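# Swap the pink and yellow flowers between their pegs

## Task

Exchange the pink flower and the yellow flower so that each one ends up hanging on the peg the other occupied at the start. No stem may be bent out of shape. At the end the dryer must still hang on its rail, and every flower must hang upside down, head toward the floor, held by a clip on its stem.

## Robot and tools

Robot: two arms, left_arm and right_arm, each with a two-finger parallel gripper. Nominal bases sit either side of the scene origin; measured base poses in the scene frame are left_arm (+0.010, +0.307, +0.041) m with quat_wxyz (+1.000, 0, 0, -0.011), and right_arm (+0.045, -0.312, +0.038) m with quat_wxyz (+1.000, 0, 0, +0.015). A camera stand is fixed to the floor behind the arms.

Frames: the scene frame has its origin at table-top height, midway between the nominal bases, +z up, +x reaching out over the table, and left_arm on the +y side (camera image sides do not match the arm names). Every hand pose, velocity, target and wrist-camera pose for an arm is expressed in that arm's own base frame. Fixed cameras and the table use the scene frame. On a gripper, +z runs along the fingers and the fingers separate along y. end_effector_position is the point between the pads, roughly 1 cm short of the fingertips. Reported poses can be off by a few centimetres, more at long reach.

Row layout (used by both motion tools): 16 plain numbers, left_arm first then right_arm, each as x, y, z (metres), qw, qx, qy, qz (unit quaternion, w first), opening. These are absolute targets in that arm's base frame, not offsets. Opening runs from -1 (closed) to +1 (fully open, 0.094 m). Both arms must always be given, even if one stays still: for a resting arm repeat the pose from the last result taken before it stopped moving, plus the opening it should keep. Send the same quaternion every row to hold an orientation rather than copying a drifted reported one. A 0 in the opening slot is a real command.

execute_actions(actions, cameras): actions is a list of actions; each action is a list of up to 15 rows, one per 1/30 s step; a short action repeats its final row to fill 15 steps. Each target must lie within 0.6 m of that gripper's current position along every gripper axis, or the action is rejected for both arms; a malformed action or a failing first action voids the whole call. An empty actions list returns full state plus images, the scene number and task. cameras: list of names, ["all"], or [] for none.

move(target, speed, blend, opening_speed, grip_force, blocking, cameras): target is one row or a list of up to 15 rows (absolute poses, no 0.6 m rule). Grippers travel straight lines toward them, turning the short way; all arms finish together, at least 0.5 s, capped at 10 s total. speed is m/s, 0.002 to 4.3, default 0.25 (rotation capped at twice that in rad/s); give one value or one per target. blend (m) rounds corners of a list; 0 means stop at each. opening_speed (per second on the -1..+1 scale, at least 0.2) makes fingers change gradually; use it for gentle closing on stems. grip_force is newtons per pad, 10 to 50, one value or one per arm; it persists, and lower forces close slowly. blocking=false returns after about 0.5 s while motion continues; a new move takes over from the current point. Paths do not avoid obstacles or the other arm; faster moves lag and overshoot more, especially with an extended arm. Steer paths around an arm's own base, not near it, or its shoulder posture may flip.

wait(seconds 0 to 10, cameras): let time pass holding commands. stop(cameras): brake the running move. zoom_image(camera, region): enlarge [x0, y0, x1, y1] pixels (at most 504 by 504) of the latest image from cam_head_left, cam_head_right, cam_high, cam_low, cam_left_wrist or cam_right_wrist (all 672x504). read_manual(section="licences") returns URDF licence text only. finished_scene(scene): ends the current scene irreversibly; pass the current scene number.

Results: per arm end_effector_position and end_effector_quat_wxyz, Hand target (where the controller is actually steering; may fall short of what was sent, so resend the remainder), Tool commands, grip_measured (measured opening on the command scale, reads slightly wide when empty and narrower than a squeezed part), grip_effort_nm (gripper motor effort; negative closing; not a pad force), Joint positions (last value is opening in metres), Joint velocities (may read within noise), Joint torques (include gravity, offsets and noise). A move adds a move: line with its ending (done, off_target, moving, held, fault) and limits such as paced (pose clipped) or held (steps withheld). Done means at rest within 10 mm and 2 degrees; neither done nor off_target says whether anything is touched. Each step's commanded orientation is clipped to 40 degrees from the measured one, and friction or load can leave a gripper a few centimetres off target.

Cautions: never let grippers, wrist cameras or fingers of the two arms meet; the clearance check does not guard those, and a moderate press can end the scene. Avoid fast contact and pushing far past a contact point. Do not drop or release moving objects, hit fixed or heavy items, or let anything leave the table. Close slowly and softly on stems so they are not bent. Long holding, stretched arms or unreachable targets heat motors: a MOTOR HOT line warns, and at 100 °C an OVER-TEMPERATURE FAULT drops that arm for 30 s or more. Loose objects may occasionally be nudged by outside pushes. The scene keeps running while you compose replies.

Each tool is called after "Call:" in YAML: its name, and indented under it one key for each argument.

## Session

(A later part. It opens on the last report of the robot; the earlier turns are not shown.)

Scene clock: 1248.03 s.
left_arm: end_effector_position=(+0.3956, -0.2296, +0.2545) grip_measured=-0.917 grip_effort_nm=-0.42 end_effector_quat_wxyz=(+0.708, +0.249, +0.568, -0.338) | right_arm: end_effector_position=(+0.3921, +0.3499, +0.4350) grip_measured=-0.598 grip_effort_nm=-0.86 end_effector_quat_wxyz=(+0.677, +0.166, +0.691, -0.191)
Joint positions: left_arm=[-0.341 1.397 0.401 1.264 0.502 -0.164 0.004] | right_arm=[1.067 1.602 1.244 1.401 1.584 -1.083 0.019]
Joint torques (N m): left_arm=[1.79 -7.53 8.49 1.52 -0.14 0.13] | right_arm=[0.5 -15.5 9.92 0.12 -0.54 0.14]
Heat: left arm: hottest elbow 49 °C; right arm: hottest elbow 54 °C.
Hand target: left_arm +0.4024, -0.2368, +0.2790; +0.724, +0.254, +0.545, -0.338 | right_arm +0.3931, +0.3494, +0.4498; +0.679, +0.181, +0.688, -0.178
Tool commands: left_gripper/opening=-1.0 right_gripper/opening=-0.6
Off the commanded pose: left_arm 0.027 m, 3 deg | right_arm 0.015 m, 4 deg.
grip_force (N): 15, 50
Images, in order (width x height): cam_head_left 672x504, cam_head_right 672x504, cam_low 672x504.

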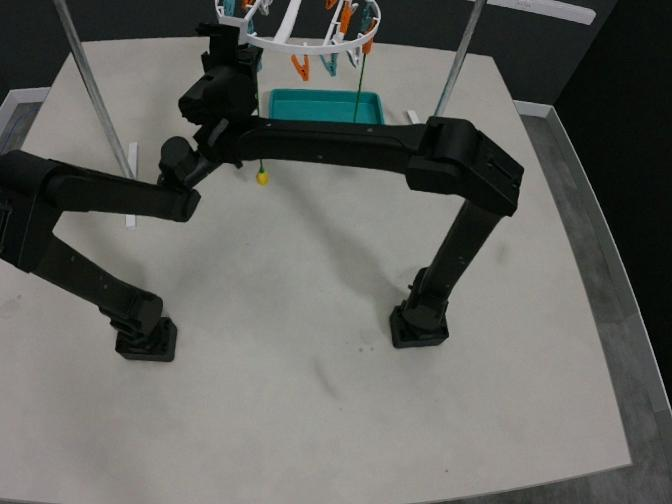

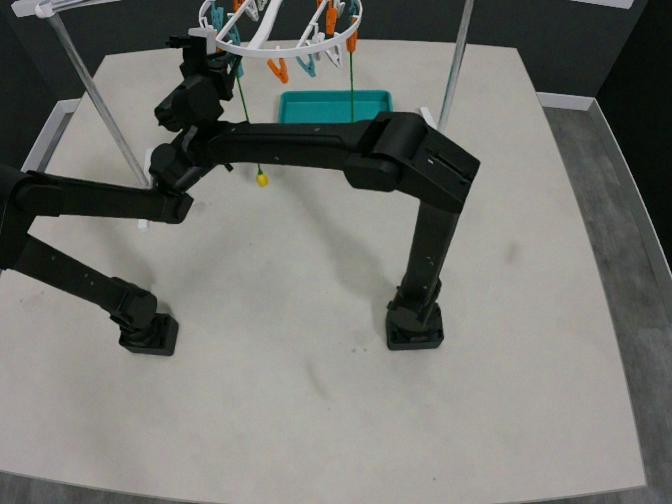

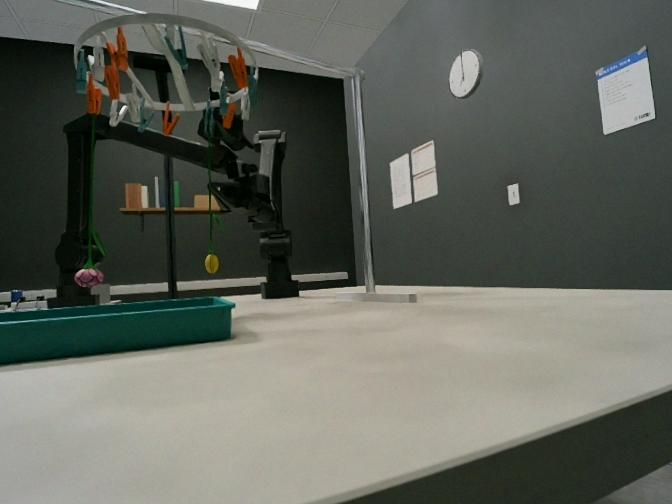

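Call:
move:
  target: [0.4090, -0.2375, 0.2890, 0.7238, 0.2543, 0.5454, -0.3375, -1.0, 0.3930, 0.3500, 0.4500, 0.6797, 0.1949, 0.6797, -0.1949, -0.6]
  speed: 0.05
  cameras: ["cam_low", "cam_head_right"]

Call:
zoom_image:
  camera: "cam_low"
  region: [198, 118, 222, 142]

Call:
zoom_image:
  camera: "cam_head_right"
  region: [226, 54, 256, 90]

Scene clock: 1276.47 s.
left_arm: end_effector_position=(+0.4003, -0.2312, +0.2636) grip_measured=-0.917 grip_effort_nm=-0.42 end_effector_quat_wxyz=(+0.709, +0.249, +0.567, -0.338) | right_arm: end_effector_position=(+0.3923, +0.3502, +0.4350) grip_measured=-0.597 grip_effort_nm=-0.84 end_effector_quat_wxyz=(+0.676, +0.165, +0.692, -0.192)
Joint positions: left_arm=[-0.341 1.375 0.422 1.223 0.502 -0.164 0.004] | right_arm=[1.067 1.601 1.244 1.391 1.584 -1.077 0.019]
Joint torques (N m): left_arm=[2.14 -7.59 8.84 1.48 0.05 0.11] | right_arm=[0.44 -15.79 9.8 0.09 -0.53 0.16]
Heat: left arm: hottest elbow 51 °C; right arm: hottest elbow 54 °C.
Hand target: left_arm +0.4076, -0.2368, +0.2891; +0.724, +0.254, +0.545, -0.338 | right_arm +0.3931, +0.3494, +0.4498; +0.679, +0.181, +0.688, -0.179
Off the commanded pose: left_arm 0.028 m, 3 deg | right_arm 0.015 m, 4 deg.
joint sent to its limit (right arm) — joint 5 (wrist yaw), upper limit. The joint targets are off in orientation, not in position.
grip_force (N): 15, 50
move: off_target (left_arm, right_arm)
Images, in order (width x height): cam_head_right 672x504, cam_low 672x504.

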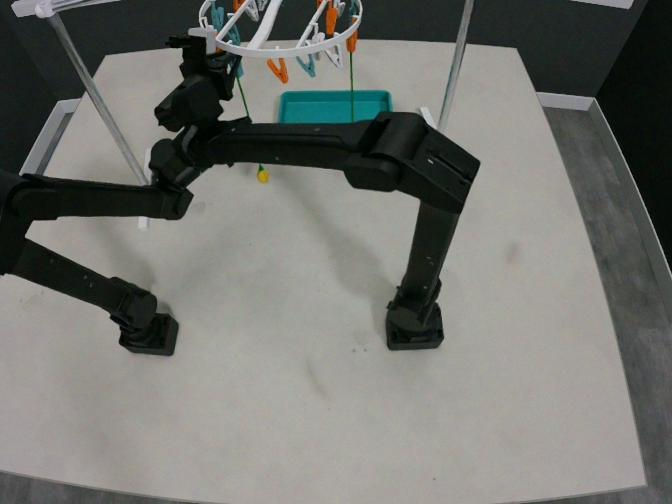

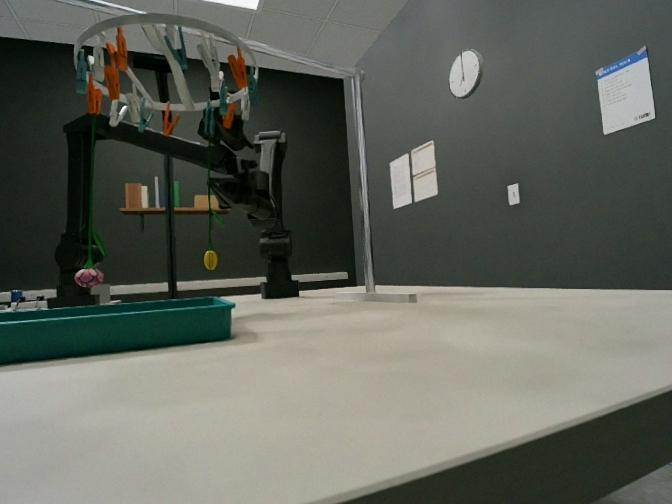

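Scaled by 21.000 from the camera's 672x504 image, which has a finer 960x720 frame.

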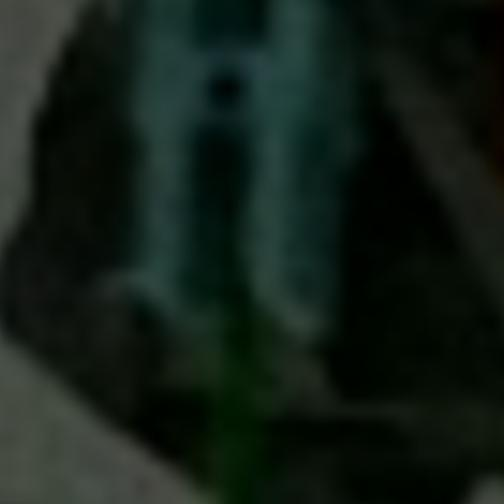

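Scaled by 14.000 from the camera's 672x504 image, which has a finer 960x720 frame.

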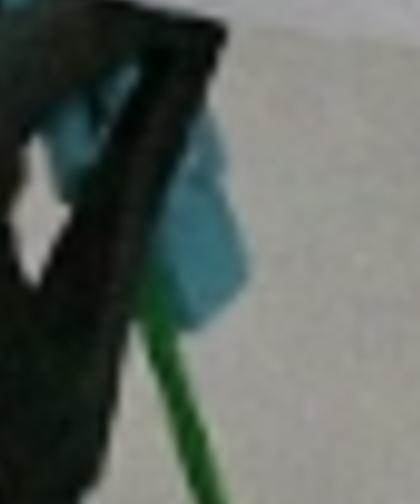

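Call:
move:
  target: [0.4090, -0.2375, 0.2890, 0.7238, 0.2543, 0.5454, -0.3375, -1.0, 0.3930, 0.3500, 0.4500, 0.6797, 0.1949, 0.6797, -0.1949, -0.2]
  speed: 0.05
  opening_speed: 0.3
  cameras: ["cam_low", "cam_right_wrist"]

Call:
zoom_image:
  camera: "cam_low"
  region: [190, 100, 232, 142]

Call:
zoom_image:
  camera: "cam_right_wrist"
  region: [230, 390, 430, 504]

Scene clock: 1282.57 s.
left_arm: end_effector_position=(+0.4002, -0.2312, +0.2640) grip_measured=-0.917 grip_effort_nm=-0.42 end_effector_quat_wxyz=(+0.709, +0.249, +0.567, -0.338) | right_arm: end_effector_position=(+0.3927, +0.3510, +0.4346) grip_measured=-0.202 grip_effort_nm=0.07 end_effector_quat_wxyz=(+0.676, +0.164, +0.692, -0.193)
Joint positions: left_arm=[-0.341 1.375 0.422 1.223 0.502 -0.164 0.004] | right_arm=[1.067 1.601 1.244 1.375 1.584 -1.064 0.038]
Joint torques (N m): left_arm=[2.14 -7.47 8.87 1.47 0.05 0.11] | right_arm=[0.26 -15.91 9.73 0.16 -0.53 0.18]
Heat: left arm: hottest elbow 52 °C; right arm: hottest elbow 54 °C.
Hand target: left_arm +0.4077, -0.2368, +0.2890; +0.724, +0.254, +0.545, -0.338 | right_arm +0.3931, +0.3494, +0.4498; +0.679, +0.181, +0.688, -0.178
Off the commanded pose: left_arm 0.027 m, 3 deg | right_arm 0.015 m, 4 deg.
joint sent to its limit (right arm) — joint 5 (wrist yaw), upper limit. The joint targets are off in orientation, not in position.
grip_force (N): 15, 50
move: off_target (left_arm, right_arm)
camera_calibration:
cam_right_wrist: T_world_to_cam=[[-0.482533, -0.87415, 0.0549937, 0.471312], [-0.396788, 0.16219, -0.903468, 0.531826], [0.780847, -0.457774, -0.425114, 0.12755], [0, 0, 0, 1]] pos_world=[0.338848, 0.38413, 0.508792]
Images, in order (width x height): cam_low 672x504, cam_right_wrist 672x504.

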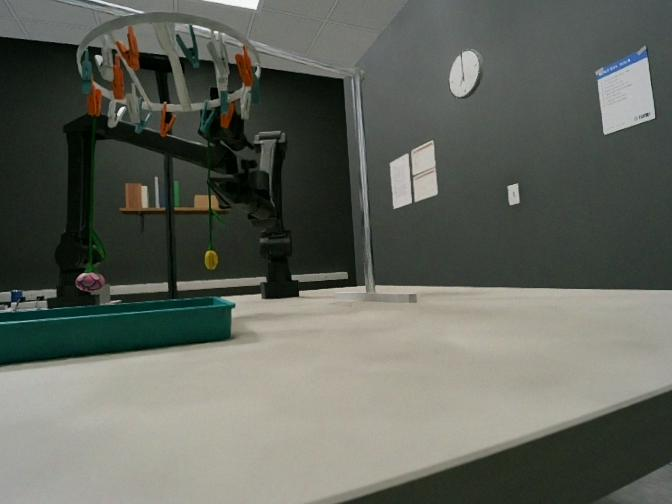

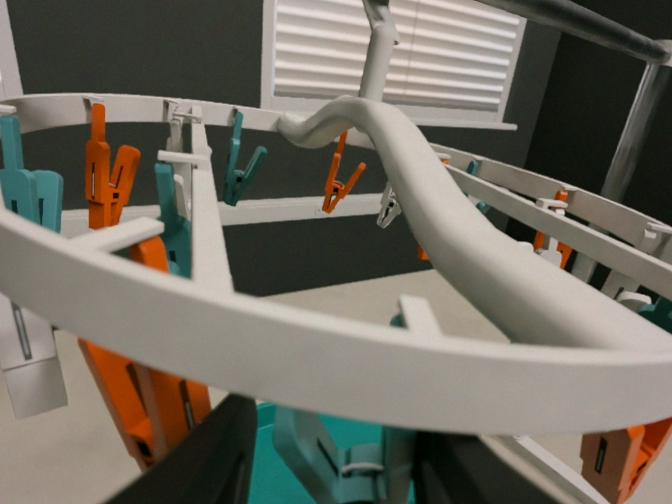

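Scaled by 12.000 from the camera's 672x504 image, which has a finer 960x720 frame.

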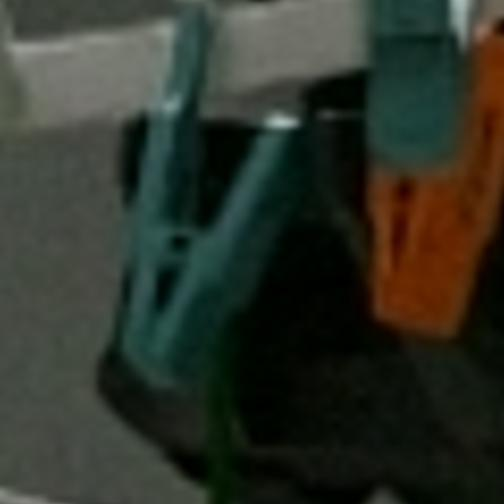

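Scaled by 2.520 from the camera's 672x504 image, which has a finer 960x720 frame.

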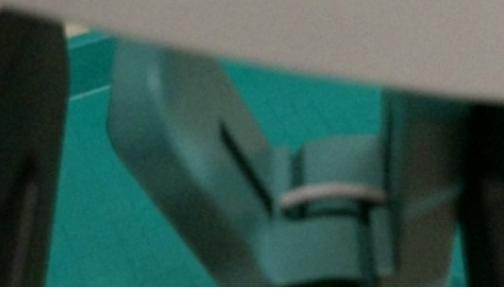

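Call:
move:
  target:
    - [0.4050, -0.2355, 0.2350, 0.7238, 0.2543, 0.5454, -0.3375, -1.0, 0.3930, 0.3500, 0.4500, 0.6797, 0.1949, 0.6797, -0.1949, -0.2]
    - [0.4144, -0.2250, 0.2350, 0.7238, 0.2543, 0.5454, -0.3375, -1.0, 0.3930, 0.3500, 0.4500, 0.6797, 0.1949, 0.6797, -0.1949, -0.2]
  speed: 0.08
  cameras: []

Call:
move:
  target: [0.4144, -0.2250, 0.2350, 0.7238, 0.2543, 0.5454, -0.3375, -1.0, 0.3930, 0.3500, 0.4500, 0.6797, 0.1949, 0.6797, -0.1949, -0.6]
  speed: 0.05
  opening_speed: 0.5
  cameras: ["cam_low", "cam_head_right", "cam_head_left", "cam_right_wrist"]

Call:
zoom_image:
  camera: "cam_low"
  region: [198, 118, 222, 142]

Call:
zoom_image:
  camera: "cam_head_right"
  region: [226, 54, 256, 90]

Scene clock: 1304.23 s.
left_arm: end_effector_position=(+0.4085, -0.2276, +0.2300) grip_measured=-0.917 grip_effort_nm=-0.42 end_effector_quat_wxyz=(+0.717, +0.258, +0.553, -0.338) | right_arm: end_effector_position=(+0.3930, +0.3515, +0.4342) grip_measured=-0.201 grip_effort_nm=0.08 end_effector_quat_wxyz=(+0.676, +0.164, +0.692, -0.193)
Joint positions: left_arm=[-0.314 1.557 0.422 1.438 0.541 -0.164 0.004] | right_arm=[1.067 1.601 1.244 1.365 1.584 -1.055 0.038]
Joint torques (N m): left_arm=[3.31 -6.53 5.41 2.71 0.06 -0.06] | right_arm=[0.38 -16.21 9.59 0.14 -0.52 0.21]
Heat: left arm: hottest elbow 55 °C; right arm: hottest elbow 54 °C.
Hand target: left_arm +0.4142, -0.2249, +0.2349; +0.724, +0.255, +0.546, -0.337 | right_arm +0.3932, +0.3495, +0.4498; +0.679, +0.181, +0.688, -0.178
Off the commanded pose: left_arm 0.008 m, 1 deg | right_arm 0.016 m, 4 deg.
joint sent to its limit (right arm) — joint 5 (wrist yaw), upper limit. The joint targets are off in orientation, not in position.
grip_force (N): 15, 50
move: off_target (right_arm)
No camera images: "cameras" was empty.

Scene clock: 1305.57 s.
left_arm: end_effector_position=(+0.4085, -0.2276, +0.2300) grip_measured=-0.917 grip_effort_nm=-0.42 end_effector_quat_wxyz=(+0.717, +0.258, +0.553, -0.338) | right_arm: end_effector_position=(+0.3927, +0.3510, +0.4356) grip_measured=-0.596 grip_effort_nm=-0.96 end_effector_quat_wxyz=(+0.676, +0.165, +0.692, -0.192)
Joint positions: left_arm=[-0.314 1.557 0.422 1.438 0.541 -0.164 0.004] | right_arm=[1.067 1.597 1.244 1.358 1.584 -1.048 0.019]
Joint torques (N m): left_arm=[3.31 -6.59 5.41 2.77 0.05 -0.06] | right_arm=[0.44 -15.79 9.62 0.18 -0.53 0.19]
Heat: left arm: hottest elbow 55 °C; right arm: hottest elbow 54 °C.
Hand target: left_arm +0.4142, -0.2249, +0.2349; +0.724, +0.254, +0.546, -0.337 | right_arm +0.3932, +0.3495, +0.4498; +0.680, +0.181, +0.688, -0.179
Off the commanded pose: left_arm 0.008 m, 1 deg | right_arm 0.014 m, 4 deg.
joint sent to its limit (right arm) — joint 5 (wrist yaw), upper limit. The joint targets are off in orientation, not in position.
grip_force (N): 15, 50
move: off_target (right_arm)
camera_calibration:
cam_right_wrist: T_world_to_cam=[[-0.482796, -0.874186, 0.0520175, 0.472655], [-0.395413, 0.164609, -0.903633, 0.531408], [0.781381, -0.456839, -0.425138, 0.127433], [0, 0, 0, 1]] pos_world=[0.338748, 0.38393, 0.509788]
Images, in order (width x height): cam_head_left 672x504, cam_head_right 672x504, cam_low 672x504, cam_right_wrist 672x504.

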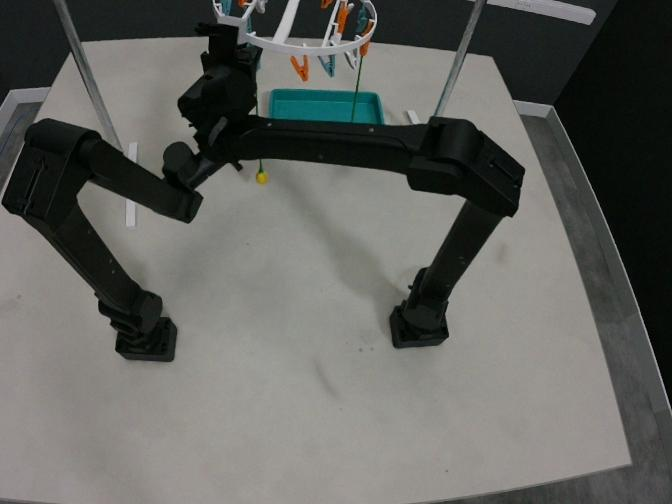

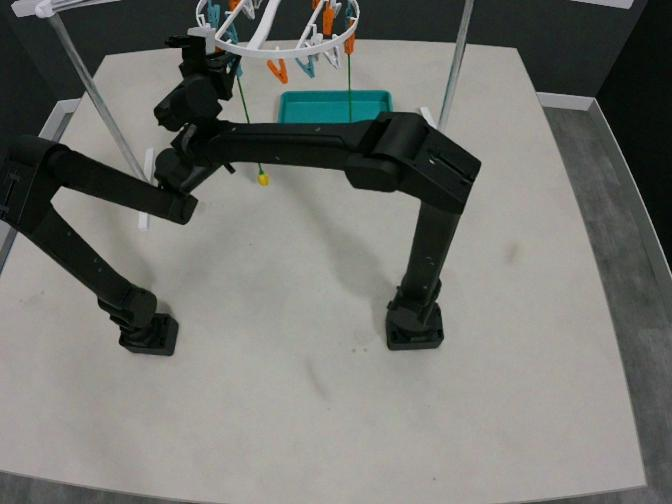

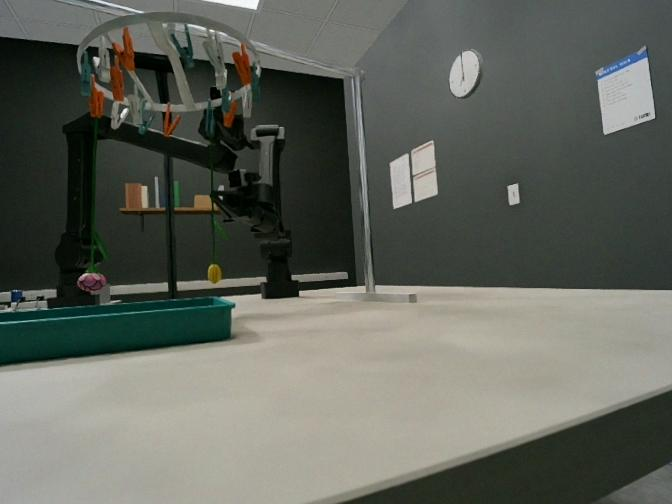

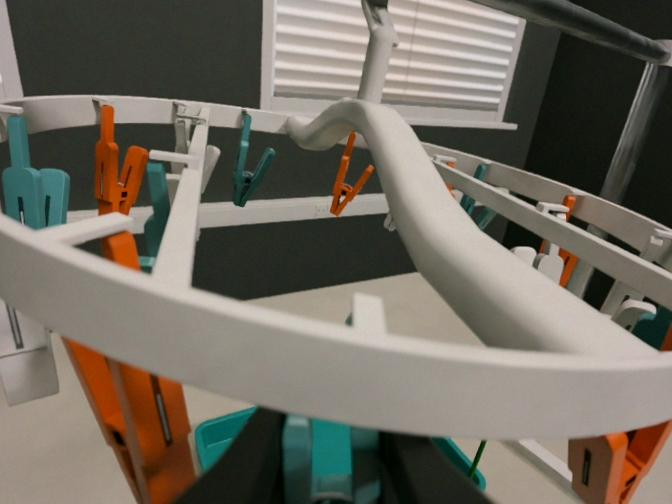

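Scaled by 21.000 from the camera's 672x504 image, which has a finer 960x720 frame.

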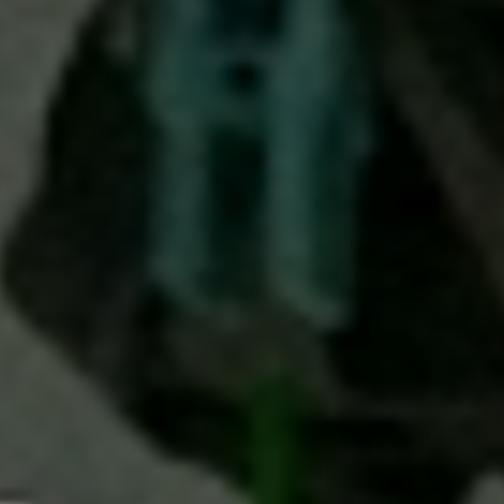

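Scaled by 14.000 from the camera's 672x504 image, which has a finer 960x720 frame.

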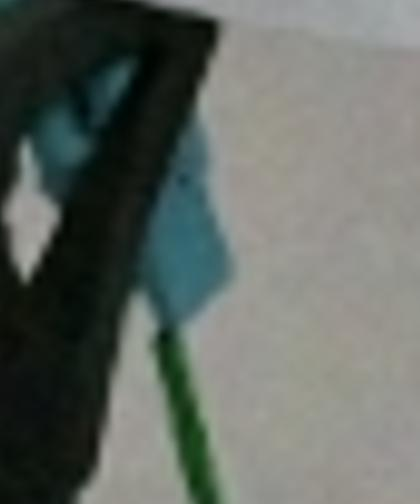

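Call:
move:
  target: [0.4243, -0.2264, 0.2350, 0.7238, 0.2543, 0.5454, -0.3375, -1.0, 0.3930, 0.3500, 0.4500, 0.6797, 0.1949, 0.6797, -0.1949, -0.6]
  speed: 0.08
  cameras: ["cam_low", "cam_head_right", "cam_head_left"]

Call:
zoom_image:
  camera: "cam_low"
  region: [198, 118, 222, 142]

Call:
zoom_image:
  camera: "cam_head_right"
  region: [226, 54, 256, 90]

Call:
zoom_image:
  camera: "cam_head_left"
  region: [248, 52, 278, 88]

Scene clock: 1314.57 s.
left_arm: end_effector_position=(+0.4104, -0.2271, +0.2221) grip_measured=-0.917 grip_effort_nm=-0.42 end_effector_quat_wxyz=(+0.711, +0.257, +0.560, -0.339) | right_arm: end_effector_position=(+0.3928, +0.3510, +0.4357) grip_measured=-0.599 grip_effort_nm=-0.98 end_effector_quat_wxyz=(+0.676, +0.165, +0.692, -0.192)
Joint positions: left_arm=[-0.311 1.575 0.422 1.438 0.546 -0.166 0.004] | right_arm=[1.067 1.597 1.244 1.353 1.584 -1.043 0.019]
Joint torques (N m): left_arm=[3.37 -6.65 7.05 2.54 0.06 -0.07] | right_arm=[0.5 -15.74 9.62 0.25 -0.52 0.2]
Heat: left arm: hottest elbow 54 °C; right arm: hottest elbow 53 °C.
Hand target: left_arm +0.4235, -0.2260, +0.2349; +0.724, +0.255, +0.546, -0.337 | right_arm +0.3932, +0.3495, +0.4499; +0.680, +0.181, +0.688, -0.178
Off the commanded pose: left_arm 0.019 m, 2 deg | right_arm 0.014 m, 4 deg.
joint sent to its limit (right arm) — joint 5 (wrist yaw), upper limit. The joint targets are off in orientation, not in position.
grip_force (N): 15, 50
move: off_target (left_arm, right_arm)
Images, in order (width x height): cam_head_left 672x504, cam_head_right 672x504, cam_low 672x504.

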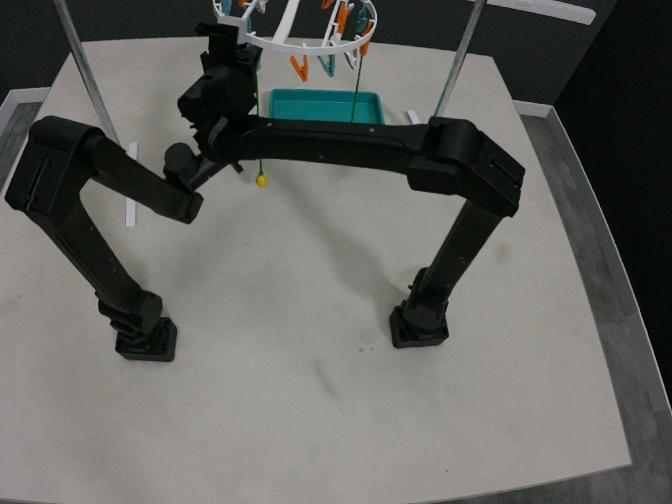

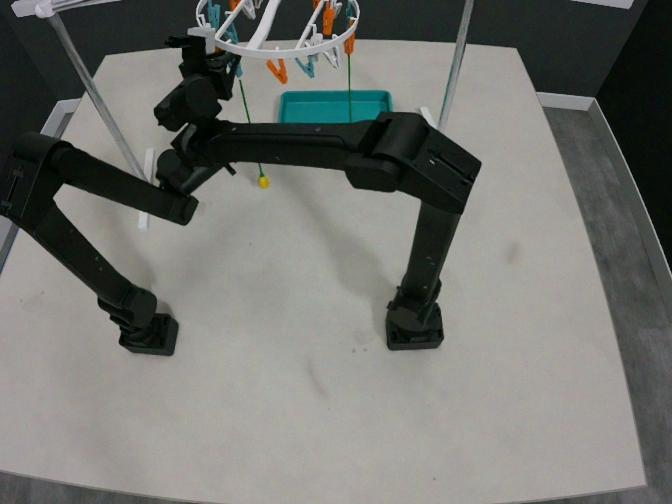

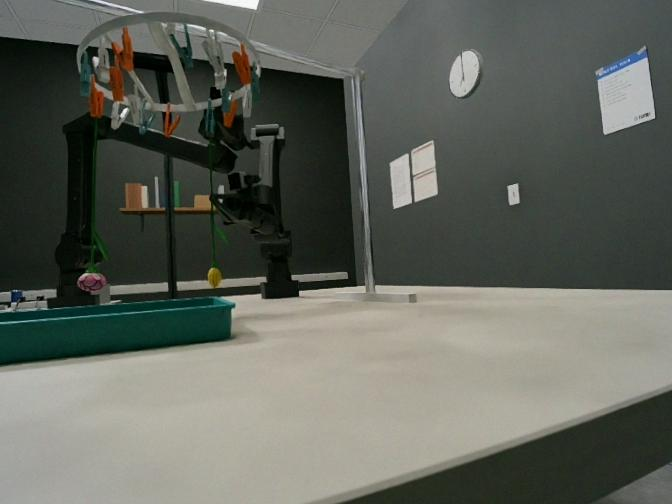

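Scaled by 21.000 from the camera's 672x504 image, which has a finer 960x720 frame.

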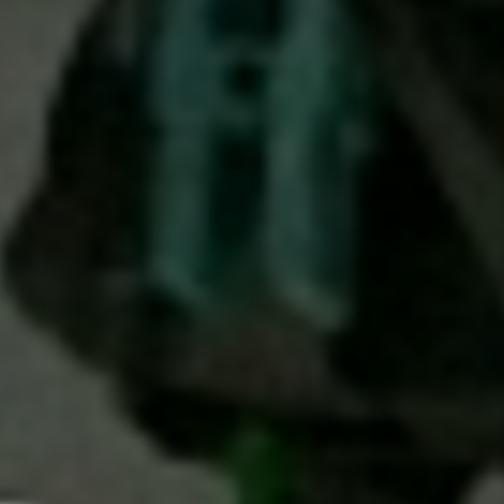

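Scaled by 14.000 from the camera's 672x504 image, which has a finer 960x720 frame.

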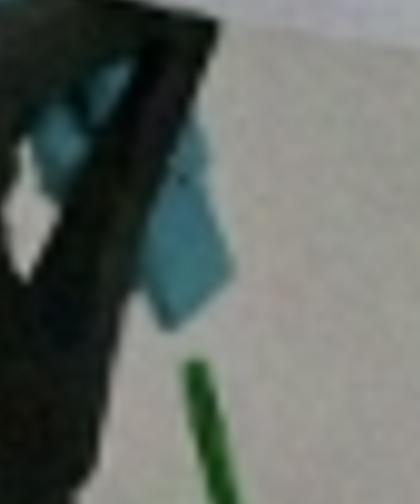

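Scaled by 14.000 from the camera's 672x504 image, which has a finer 960x720 frame.

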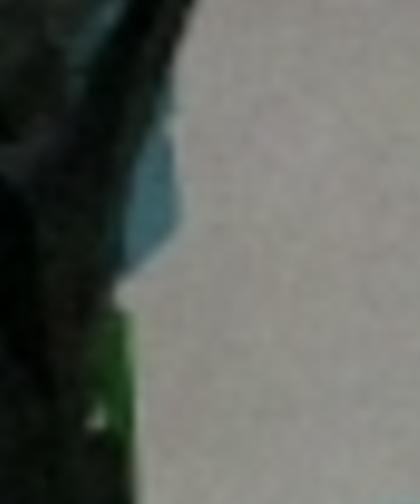

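Call:
move:
  target:
    - [0.4490, -0.2396, 0.2350, 0.7238, 0.2543, 0.5454, -0.3375, -1.0, 0.3930, 0.3500, 0.4500, 0.6797, 0.1949, 0.6797, -0.1949, -0.6]
    - [0.4490, -0.2396, 0.2800, 0.7238, 0.2543, 0.5454, -0.3375, -1.0, 0.3930, 0.3500, 0.4500, 0.6797, 0.1949, 0.6797, -0.1949, -0.6]
  speed: 0.09
  cameras: ["cam_low", "cam_right_wrist", "cam_left_wrist", "cam_head_right"]

Call:
zoom_image:
  camera: "cam_right_wrist"
  region: [296, 415, 366, 485]

Call:
zoom_image:
  camera: "cam_low"
  region: [190, 105, 232, 147]

Scene clock: 1352.80 s.
left_arm: end_effector_position=(+0.4398, -0.2353, +0.2575) grip_measured=-0.917 grip_effort_nm=-0.42 end_effector_quat_wxyz=(+0.711, +0.254, +0.563, -0.337) | right_arm: end_effector_position=(+0.3929, +0.3513, +0.4359) grip_measured=-0.595 grip_effort_nm=-0.94 end_effector_quat_wxyz=(+0.677, +0.165, +0.692, -0.192)
Joint positions: left_arm=[-0.311 1.501 0.52 1.261 0.538 -0.166 0.004] | right_arm=[1.067 1.595 1.244 1.342 1.584 -1.033 0.019]
Joint torques (N m): left_arm=[2.26 -8.88 8.35 1.51 -0.16 -0.01] | right_arm=[0.56 -15.91 9.51 0.2 -0.52 0.17]
Heat: left arm: hottest elbow 53 °C; right arm: hottest elbow 53 °C.
Hand target: left_arm +0.4479, -0.2392, +0.2801; +0.724, +0.254, +0.545, -0.338 | right_arm +0.3932, +0.3495, +0.4499; +0.680, +0.181, +0.688, -0.179
Off the commanded pose: left_arm 0.025 m, 2 deg | right_arm 0.014 m, 4 deg.
joint sent to its limit (right arm) — joint 5 (wrist yaw), upper limit. The joint targets are off in orientation, not in position.
grip_force (N): 15, 50
move: off_target (left_arm, right_arm)
camera_calibration:
cam_left_wrist: T_world_to_cam=[[-0.759489, -0.650484, 0.00684824, 0.179105], [-0.130849, 0.142447, -0.981115, 0.381496], [0.637225, -0.746042, -0.193302, -0.31358], [0, 0, 0, 1]] pos_world=[0.385767, -0.171782, 0.312449]
cam_right_wrist: T_world_to_cam=[[-0.482968, -0.874143, 0.0511498, 0.473433], [-0.394914, 0.165311, -0.903723, 0.531276], [0.781528, -0.456669, -0.425051, 0.12746], [0, 0, 0, 1]] pos_world=[0.338848, 0.38423, 0.510087]
Images, in order (width x height): cam_head_right 672x504, cam_low 672x504, cam_left_wrist 672x504, cam_right_wrist 672x504.

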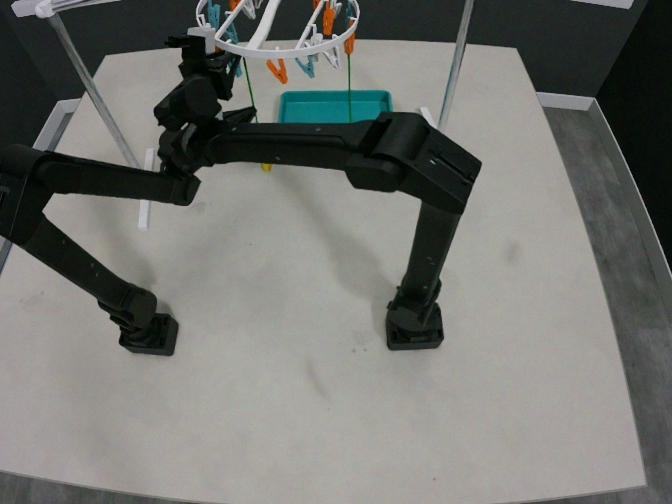

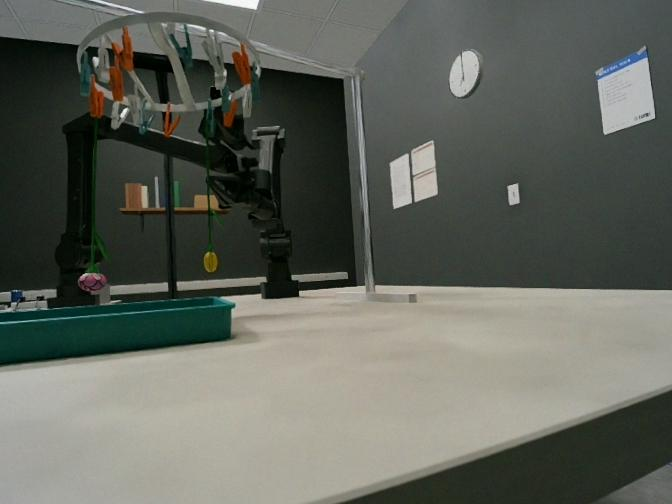

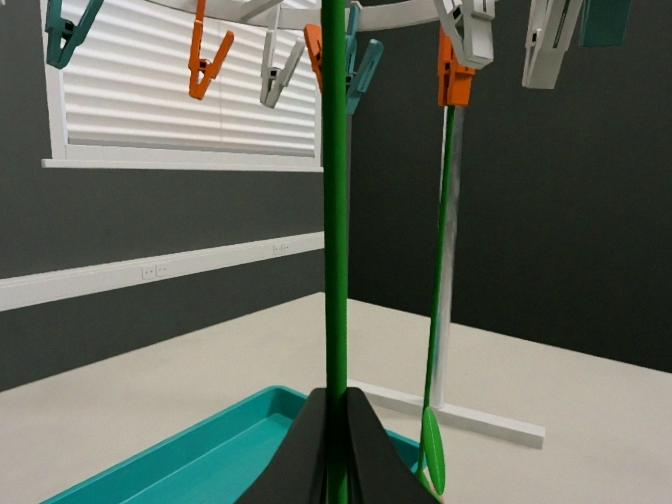

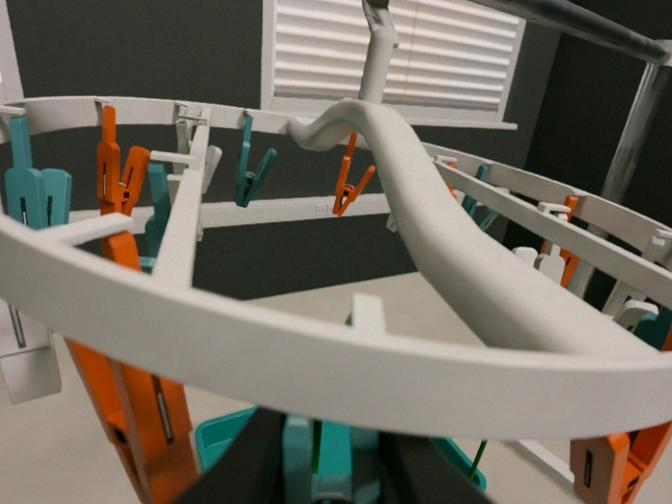

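Scaled by 7.200 from the camera's 672x504 image, which has a finer 960x720 frame.

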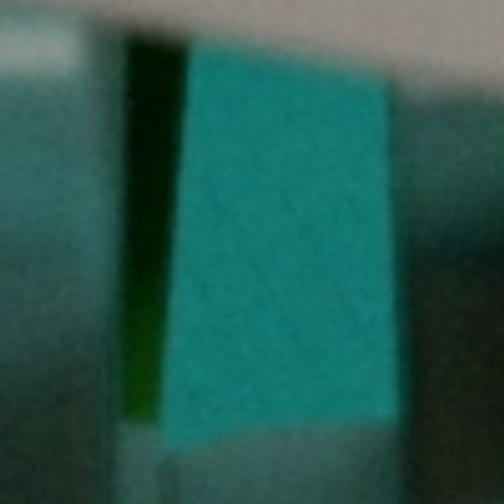

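Scaled by 12.000 from the camera's 672x504 image, which has a finer 960x720 frame.

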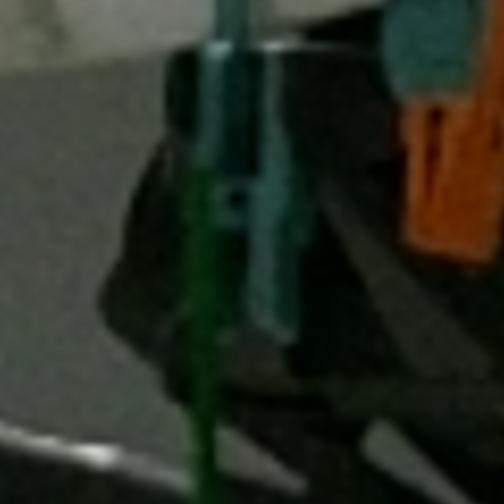

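Call:
zoom_image:
  camera: "cam_head_right"
  region: [226, 54, 256, 90]

Scaled by 14.000 from the camera's 672x504 image, which has a finer 960x720 frame.

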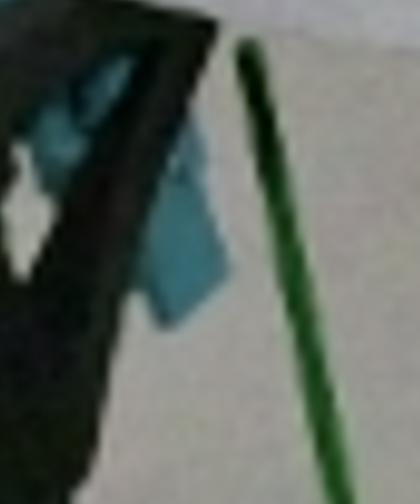

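Call:
move:
  target:
    - [0.4460, -0.2400, 0.2320, 0.7238, 0.2543, 0.5454, -0.3375, -1.0, 0.3930, 0.3500, 0.4500, 0.6797, 0.1949, 0.6797, -0.1949, -0.6]
    - [0.3970, -0.2275, 0.2340, 0.7238, 0.2543, 0.5454, -0.3375, -1.0, 0.3930, 0.3500, 0.4500, 0.6797, 0.1949, 0.6797, -0.1949, -0.6]
  speed: 0.09
  cameras: ["cam_low", "cam_head_right", "cam_head_left"]

Call:
zoom_image:
  camera: "cam_low"
  region: [198, 118, 222, 142]

Call:
zoom_image:
  camera: "cam_head_right"
  region: [226, 54, 256, 90]

Call:
zoom_image:
  camera: "cam_head_left"
  region: [248, 52, 278, 88]

Scene clock: 1398.00 s.
left_arm: end_effector_position=(+0.4029, -0.2241, +0.2224) grip_measured=-0.917 grip_effort_nm=-0.42 end_effector_quat_wxyz=(+0.714, +0.250, +0.561, -0.335) | right_arm: end_effector_position=(+0.3930, +0.3514, +0.4362) grip_measured=-0.597 grip_effort_nm=-0.96 end_effector_quat_wxyz=(+0.677, +0.165, +0.691, -0.192)
Joint positions: left_arm=[-0.317 1.561 0.396 1.452 0.524 -0.166 0.004] | right_arm=[1.067 1.594 1.244 1.332 1.584 -1.024 0.019]
Joint torques (N m): left_arm=[1.73 -8.64 4.08 2.71 -0.17 0.06] | right_arm=[0.5 -15.85 9.47 0.27 -0.52 0.17]
Heat: left arm: hottest elbow 52 °C; right arm: hottest elbow 53 °C.
Hand target: left_arm +0.3970, -0.2274, +0.2339; +0.724, +0.254, +0.545, -0.338 | right_arm +0.3932, +0.3494, +0.4500; +0.680, +0.181, +0.688, -0.179
Off the commanded pose: left_arm 0.013 m, 2 deg | right_arm 0.014 m, 4 deg.
joint sent to its limit (right arm) — joint 5 (wrist yaw), upper limit. The joint targets are off in orientation, not in position.
grip_force (N): 15, 50
move: off_target (left_arm, right_arm)
Images, in order (width x height): cam_head_left 672x504, cam_head_right 672x504, cam_low 672x504.

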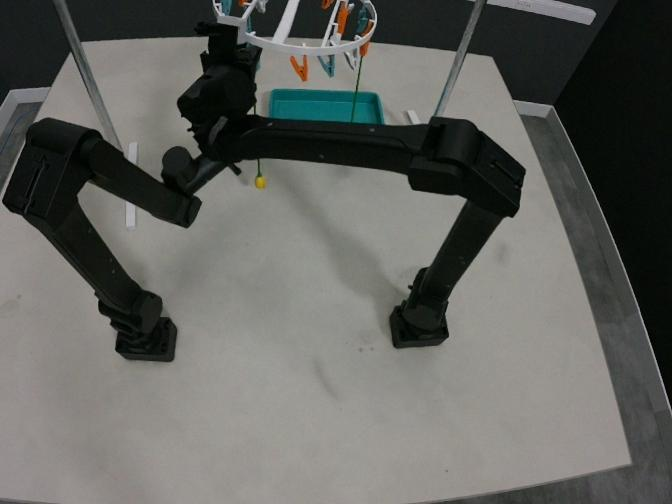

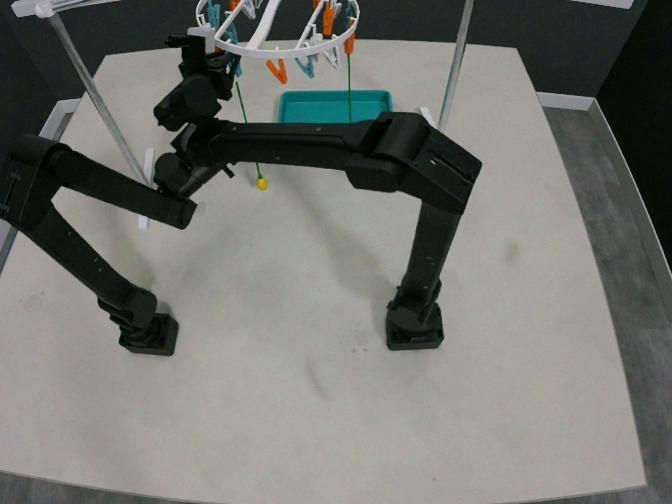

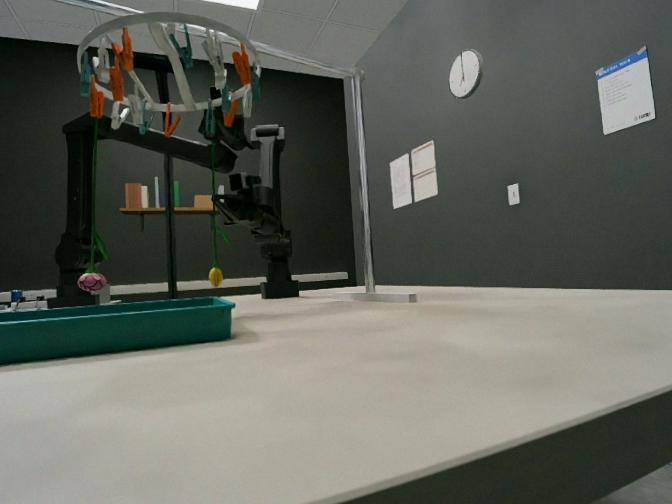

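Scaled by 21.000 from the camera's 672x504 image, which has a finer 960x720 frame.

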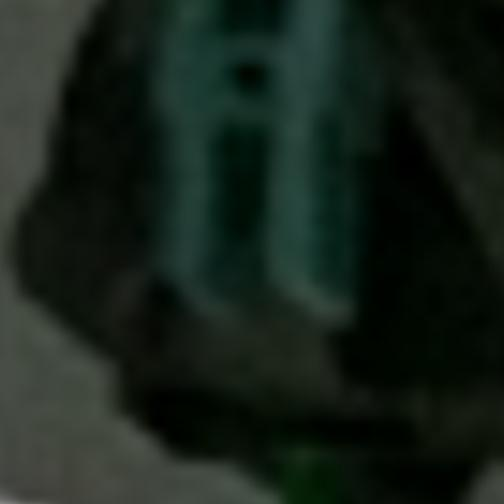

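Scaled by 14.000 from the camera's 672x504 image, which has a finer 960x720 frame.

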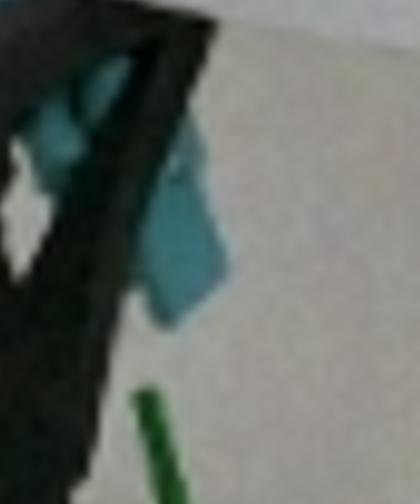

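Scaled by 14.000 from the camera's 672x504 image, which has a finer 960x720 frame.

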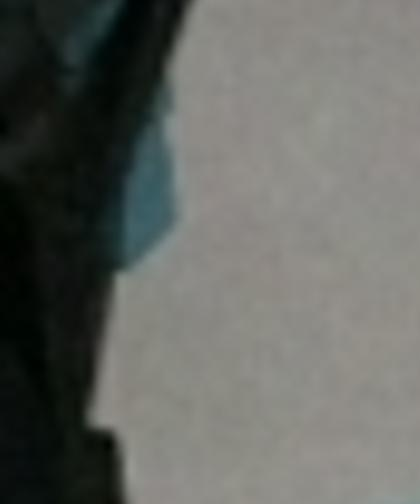

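Call:
move:
  target: [0.3943, -0.2325, 0.2340, 0.7238, 0.2543, 0.5454, -0.3375, -1.0, 0.3930, 0.3500, 0.4500, 0.6797, 0.1949, 0.6797, -0.1949, -0.6]
  speed: 0.06
  cameras: ["cam_low", "cam_head_right", "cam_head_left"]

Call:
zoom_image:
  camera: "cam_low"
  region: [198, 118, 222, 142]

Call:
zoom_image:
  camera: "cam_head_right"
  region: [226, 54, 256, 90]

Call:
zoom_image:
  camera: "cam_head_left"
  region: [248, 52, 278, 88]

Scene clock: 1419.03 s.
left_arm: end_effector_position=(+0.4006, -0.2295, +0.2237) grip_measured=-0.917 grip_effort_nm=-0.42 end_effector_quat_wxyz=(+0.715, +0.249, +0.560, -0.338) | right_arm: end_effector_position=(+0.3931, +0.3516, +0.4362) grip_measured=-0.591 grip_effort_nm=-0.87 end_effector_quat_wxyz=(+0.677, +0.165, +0.691, -0.192)
Joint positions: left_arm=[-0.335 1.559 0.396 1.452 0.506 -0.166 0.004] | right_arm=[1.067 1.594 1.244 1.327 1.584 -1.019 0.019]
Joint torques (N m): left_arm=[1.73 -8.7 3.88 2.56 -0.17 0.13] | right_arm=[0.38 -16.03 9.39 0.25 -0.52 0.19]
Heat: left arm: hottest elbow 50 °C; right arm: hottest elbow 53 °C.
Hand target: left_arm +0.3943, -0.2325, +0.2338; +0.724, +0.254, +0.545, -0.338 | right_arm +0.3932, +0.3496, +0.4499; +0.680, +0.181, +0.688, -0.179
Off the commanded pose: left_arm 0.012 m, 2 deg | right_arm 0.014 m, 4 deg.
joint sent to its limit (right arm) — joint 5 (wrist yaw), upper limit. The joint targets are off in orientation, not in position.
grip_force (N): 15, 50
move: off_target (left_arm, right_arm)
Images, in order (width x height): cam_head_left 672x504, cam_head_right 672x504, cam_low 672x504.

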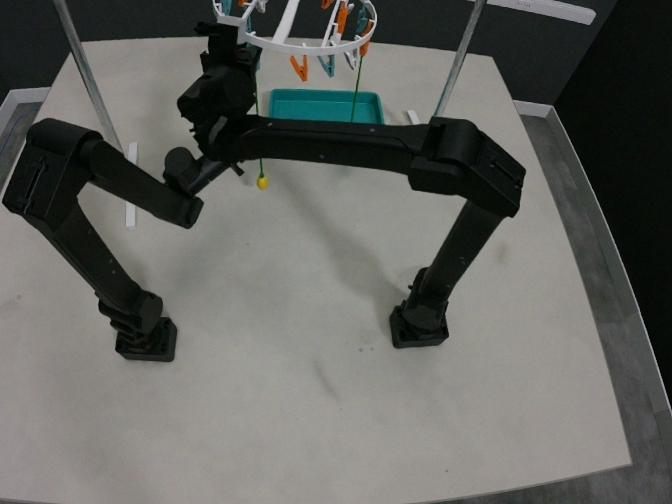

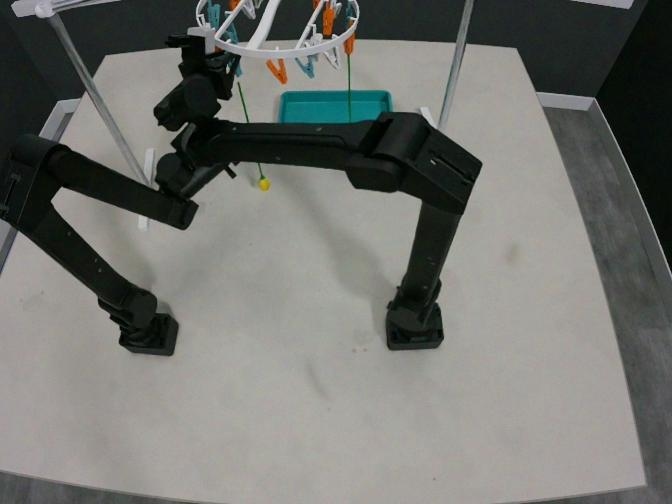

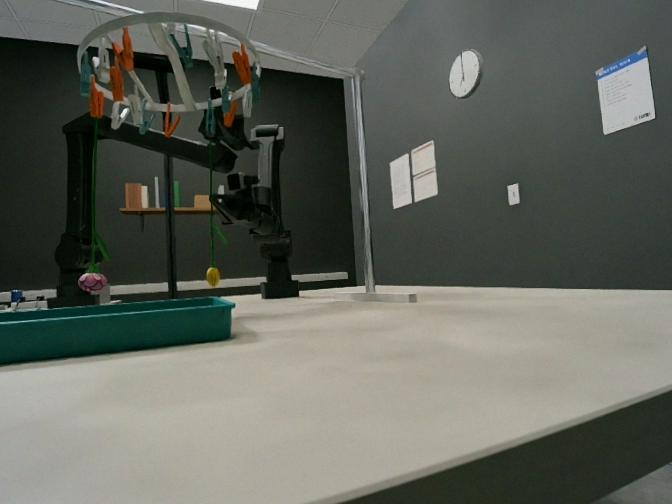

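Scaled by 21.000 from the camera's 672x504 image, which has a finer 960x720 frame.

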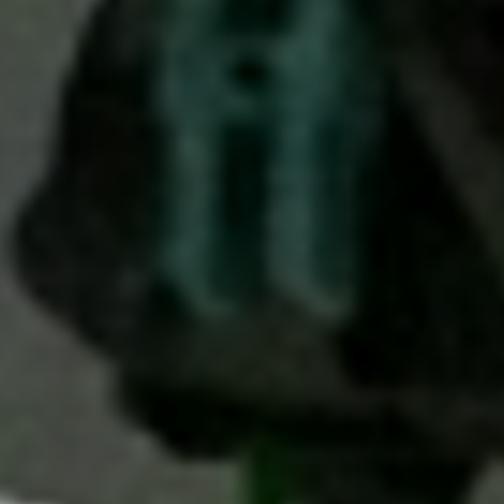

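Scaled by 14.000 from the camera's 672x504 image, which has a finer 960x720 frame.

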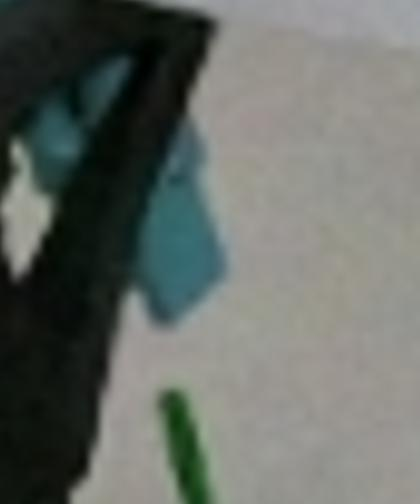

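Scaled by 14.000 from the camera's 672x504 image, which has a finer 960x720 frame.

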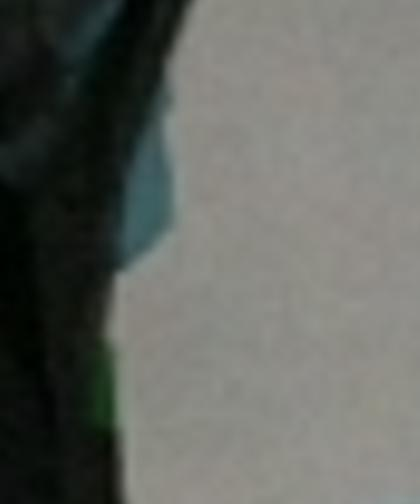

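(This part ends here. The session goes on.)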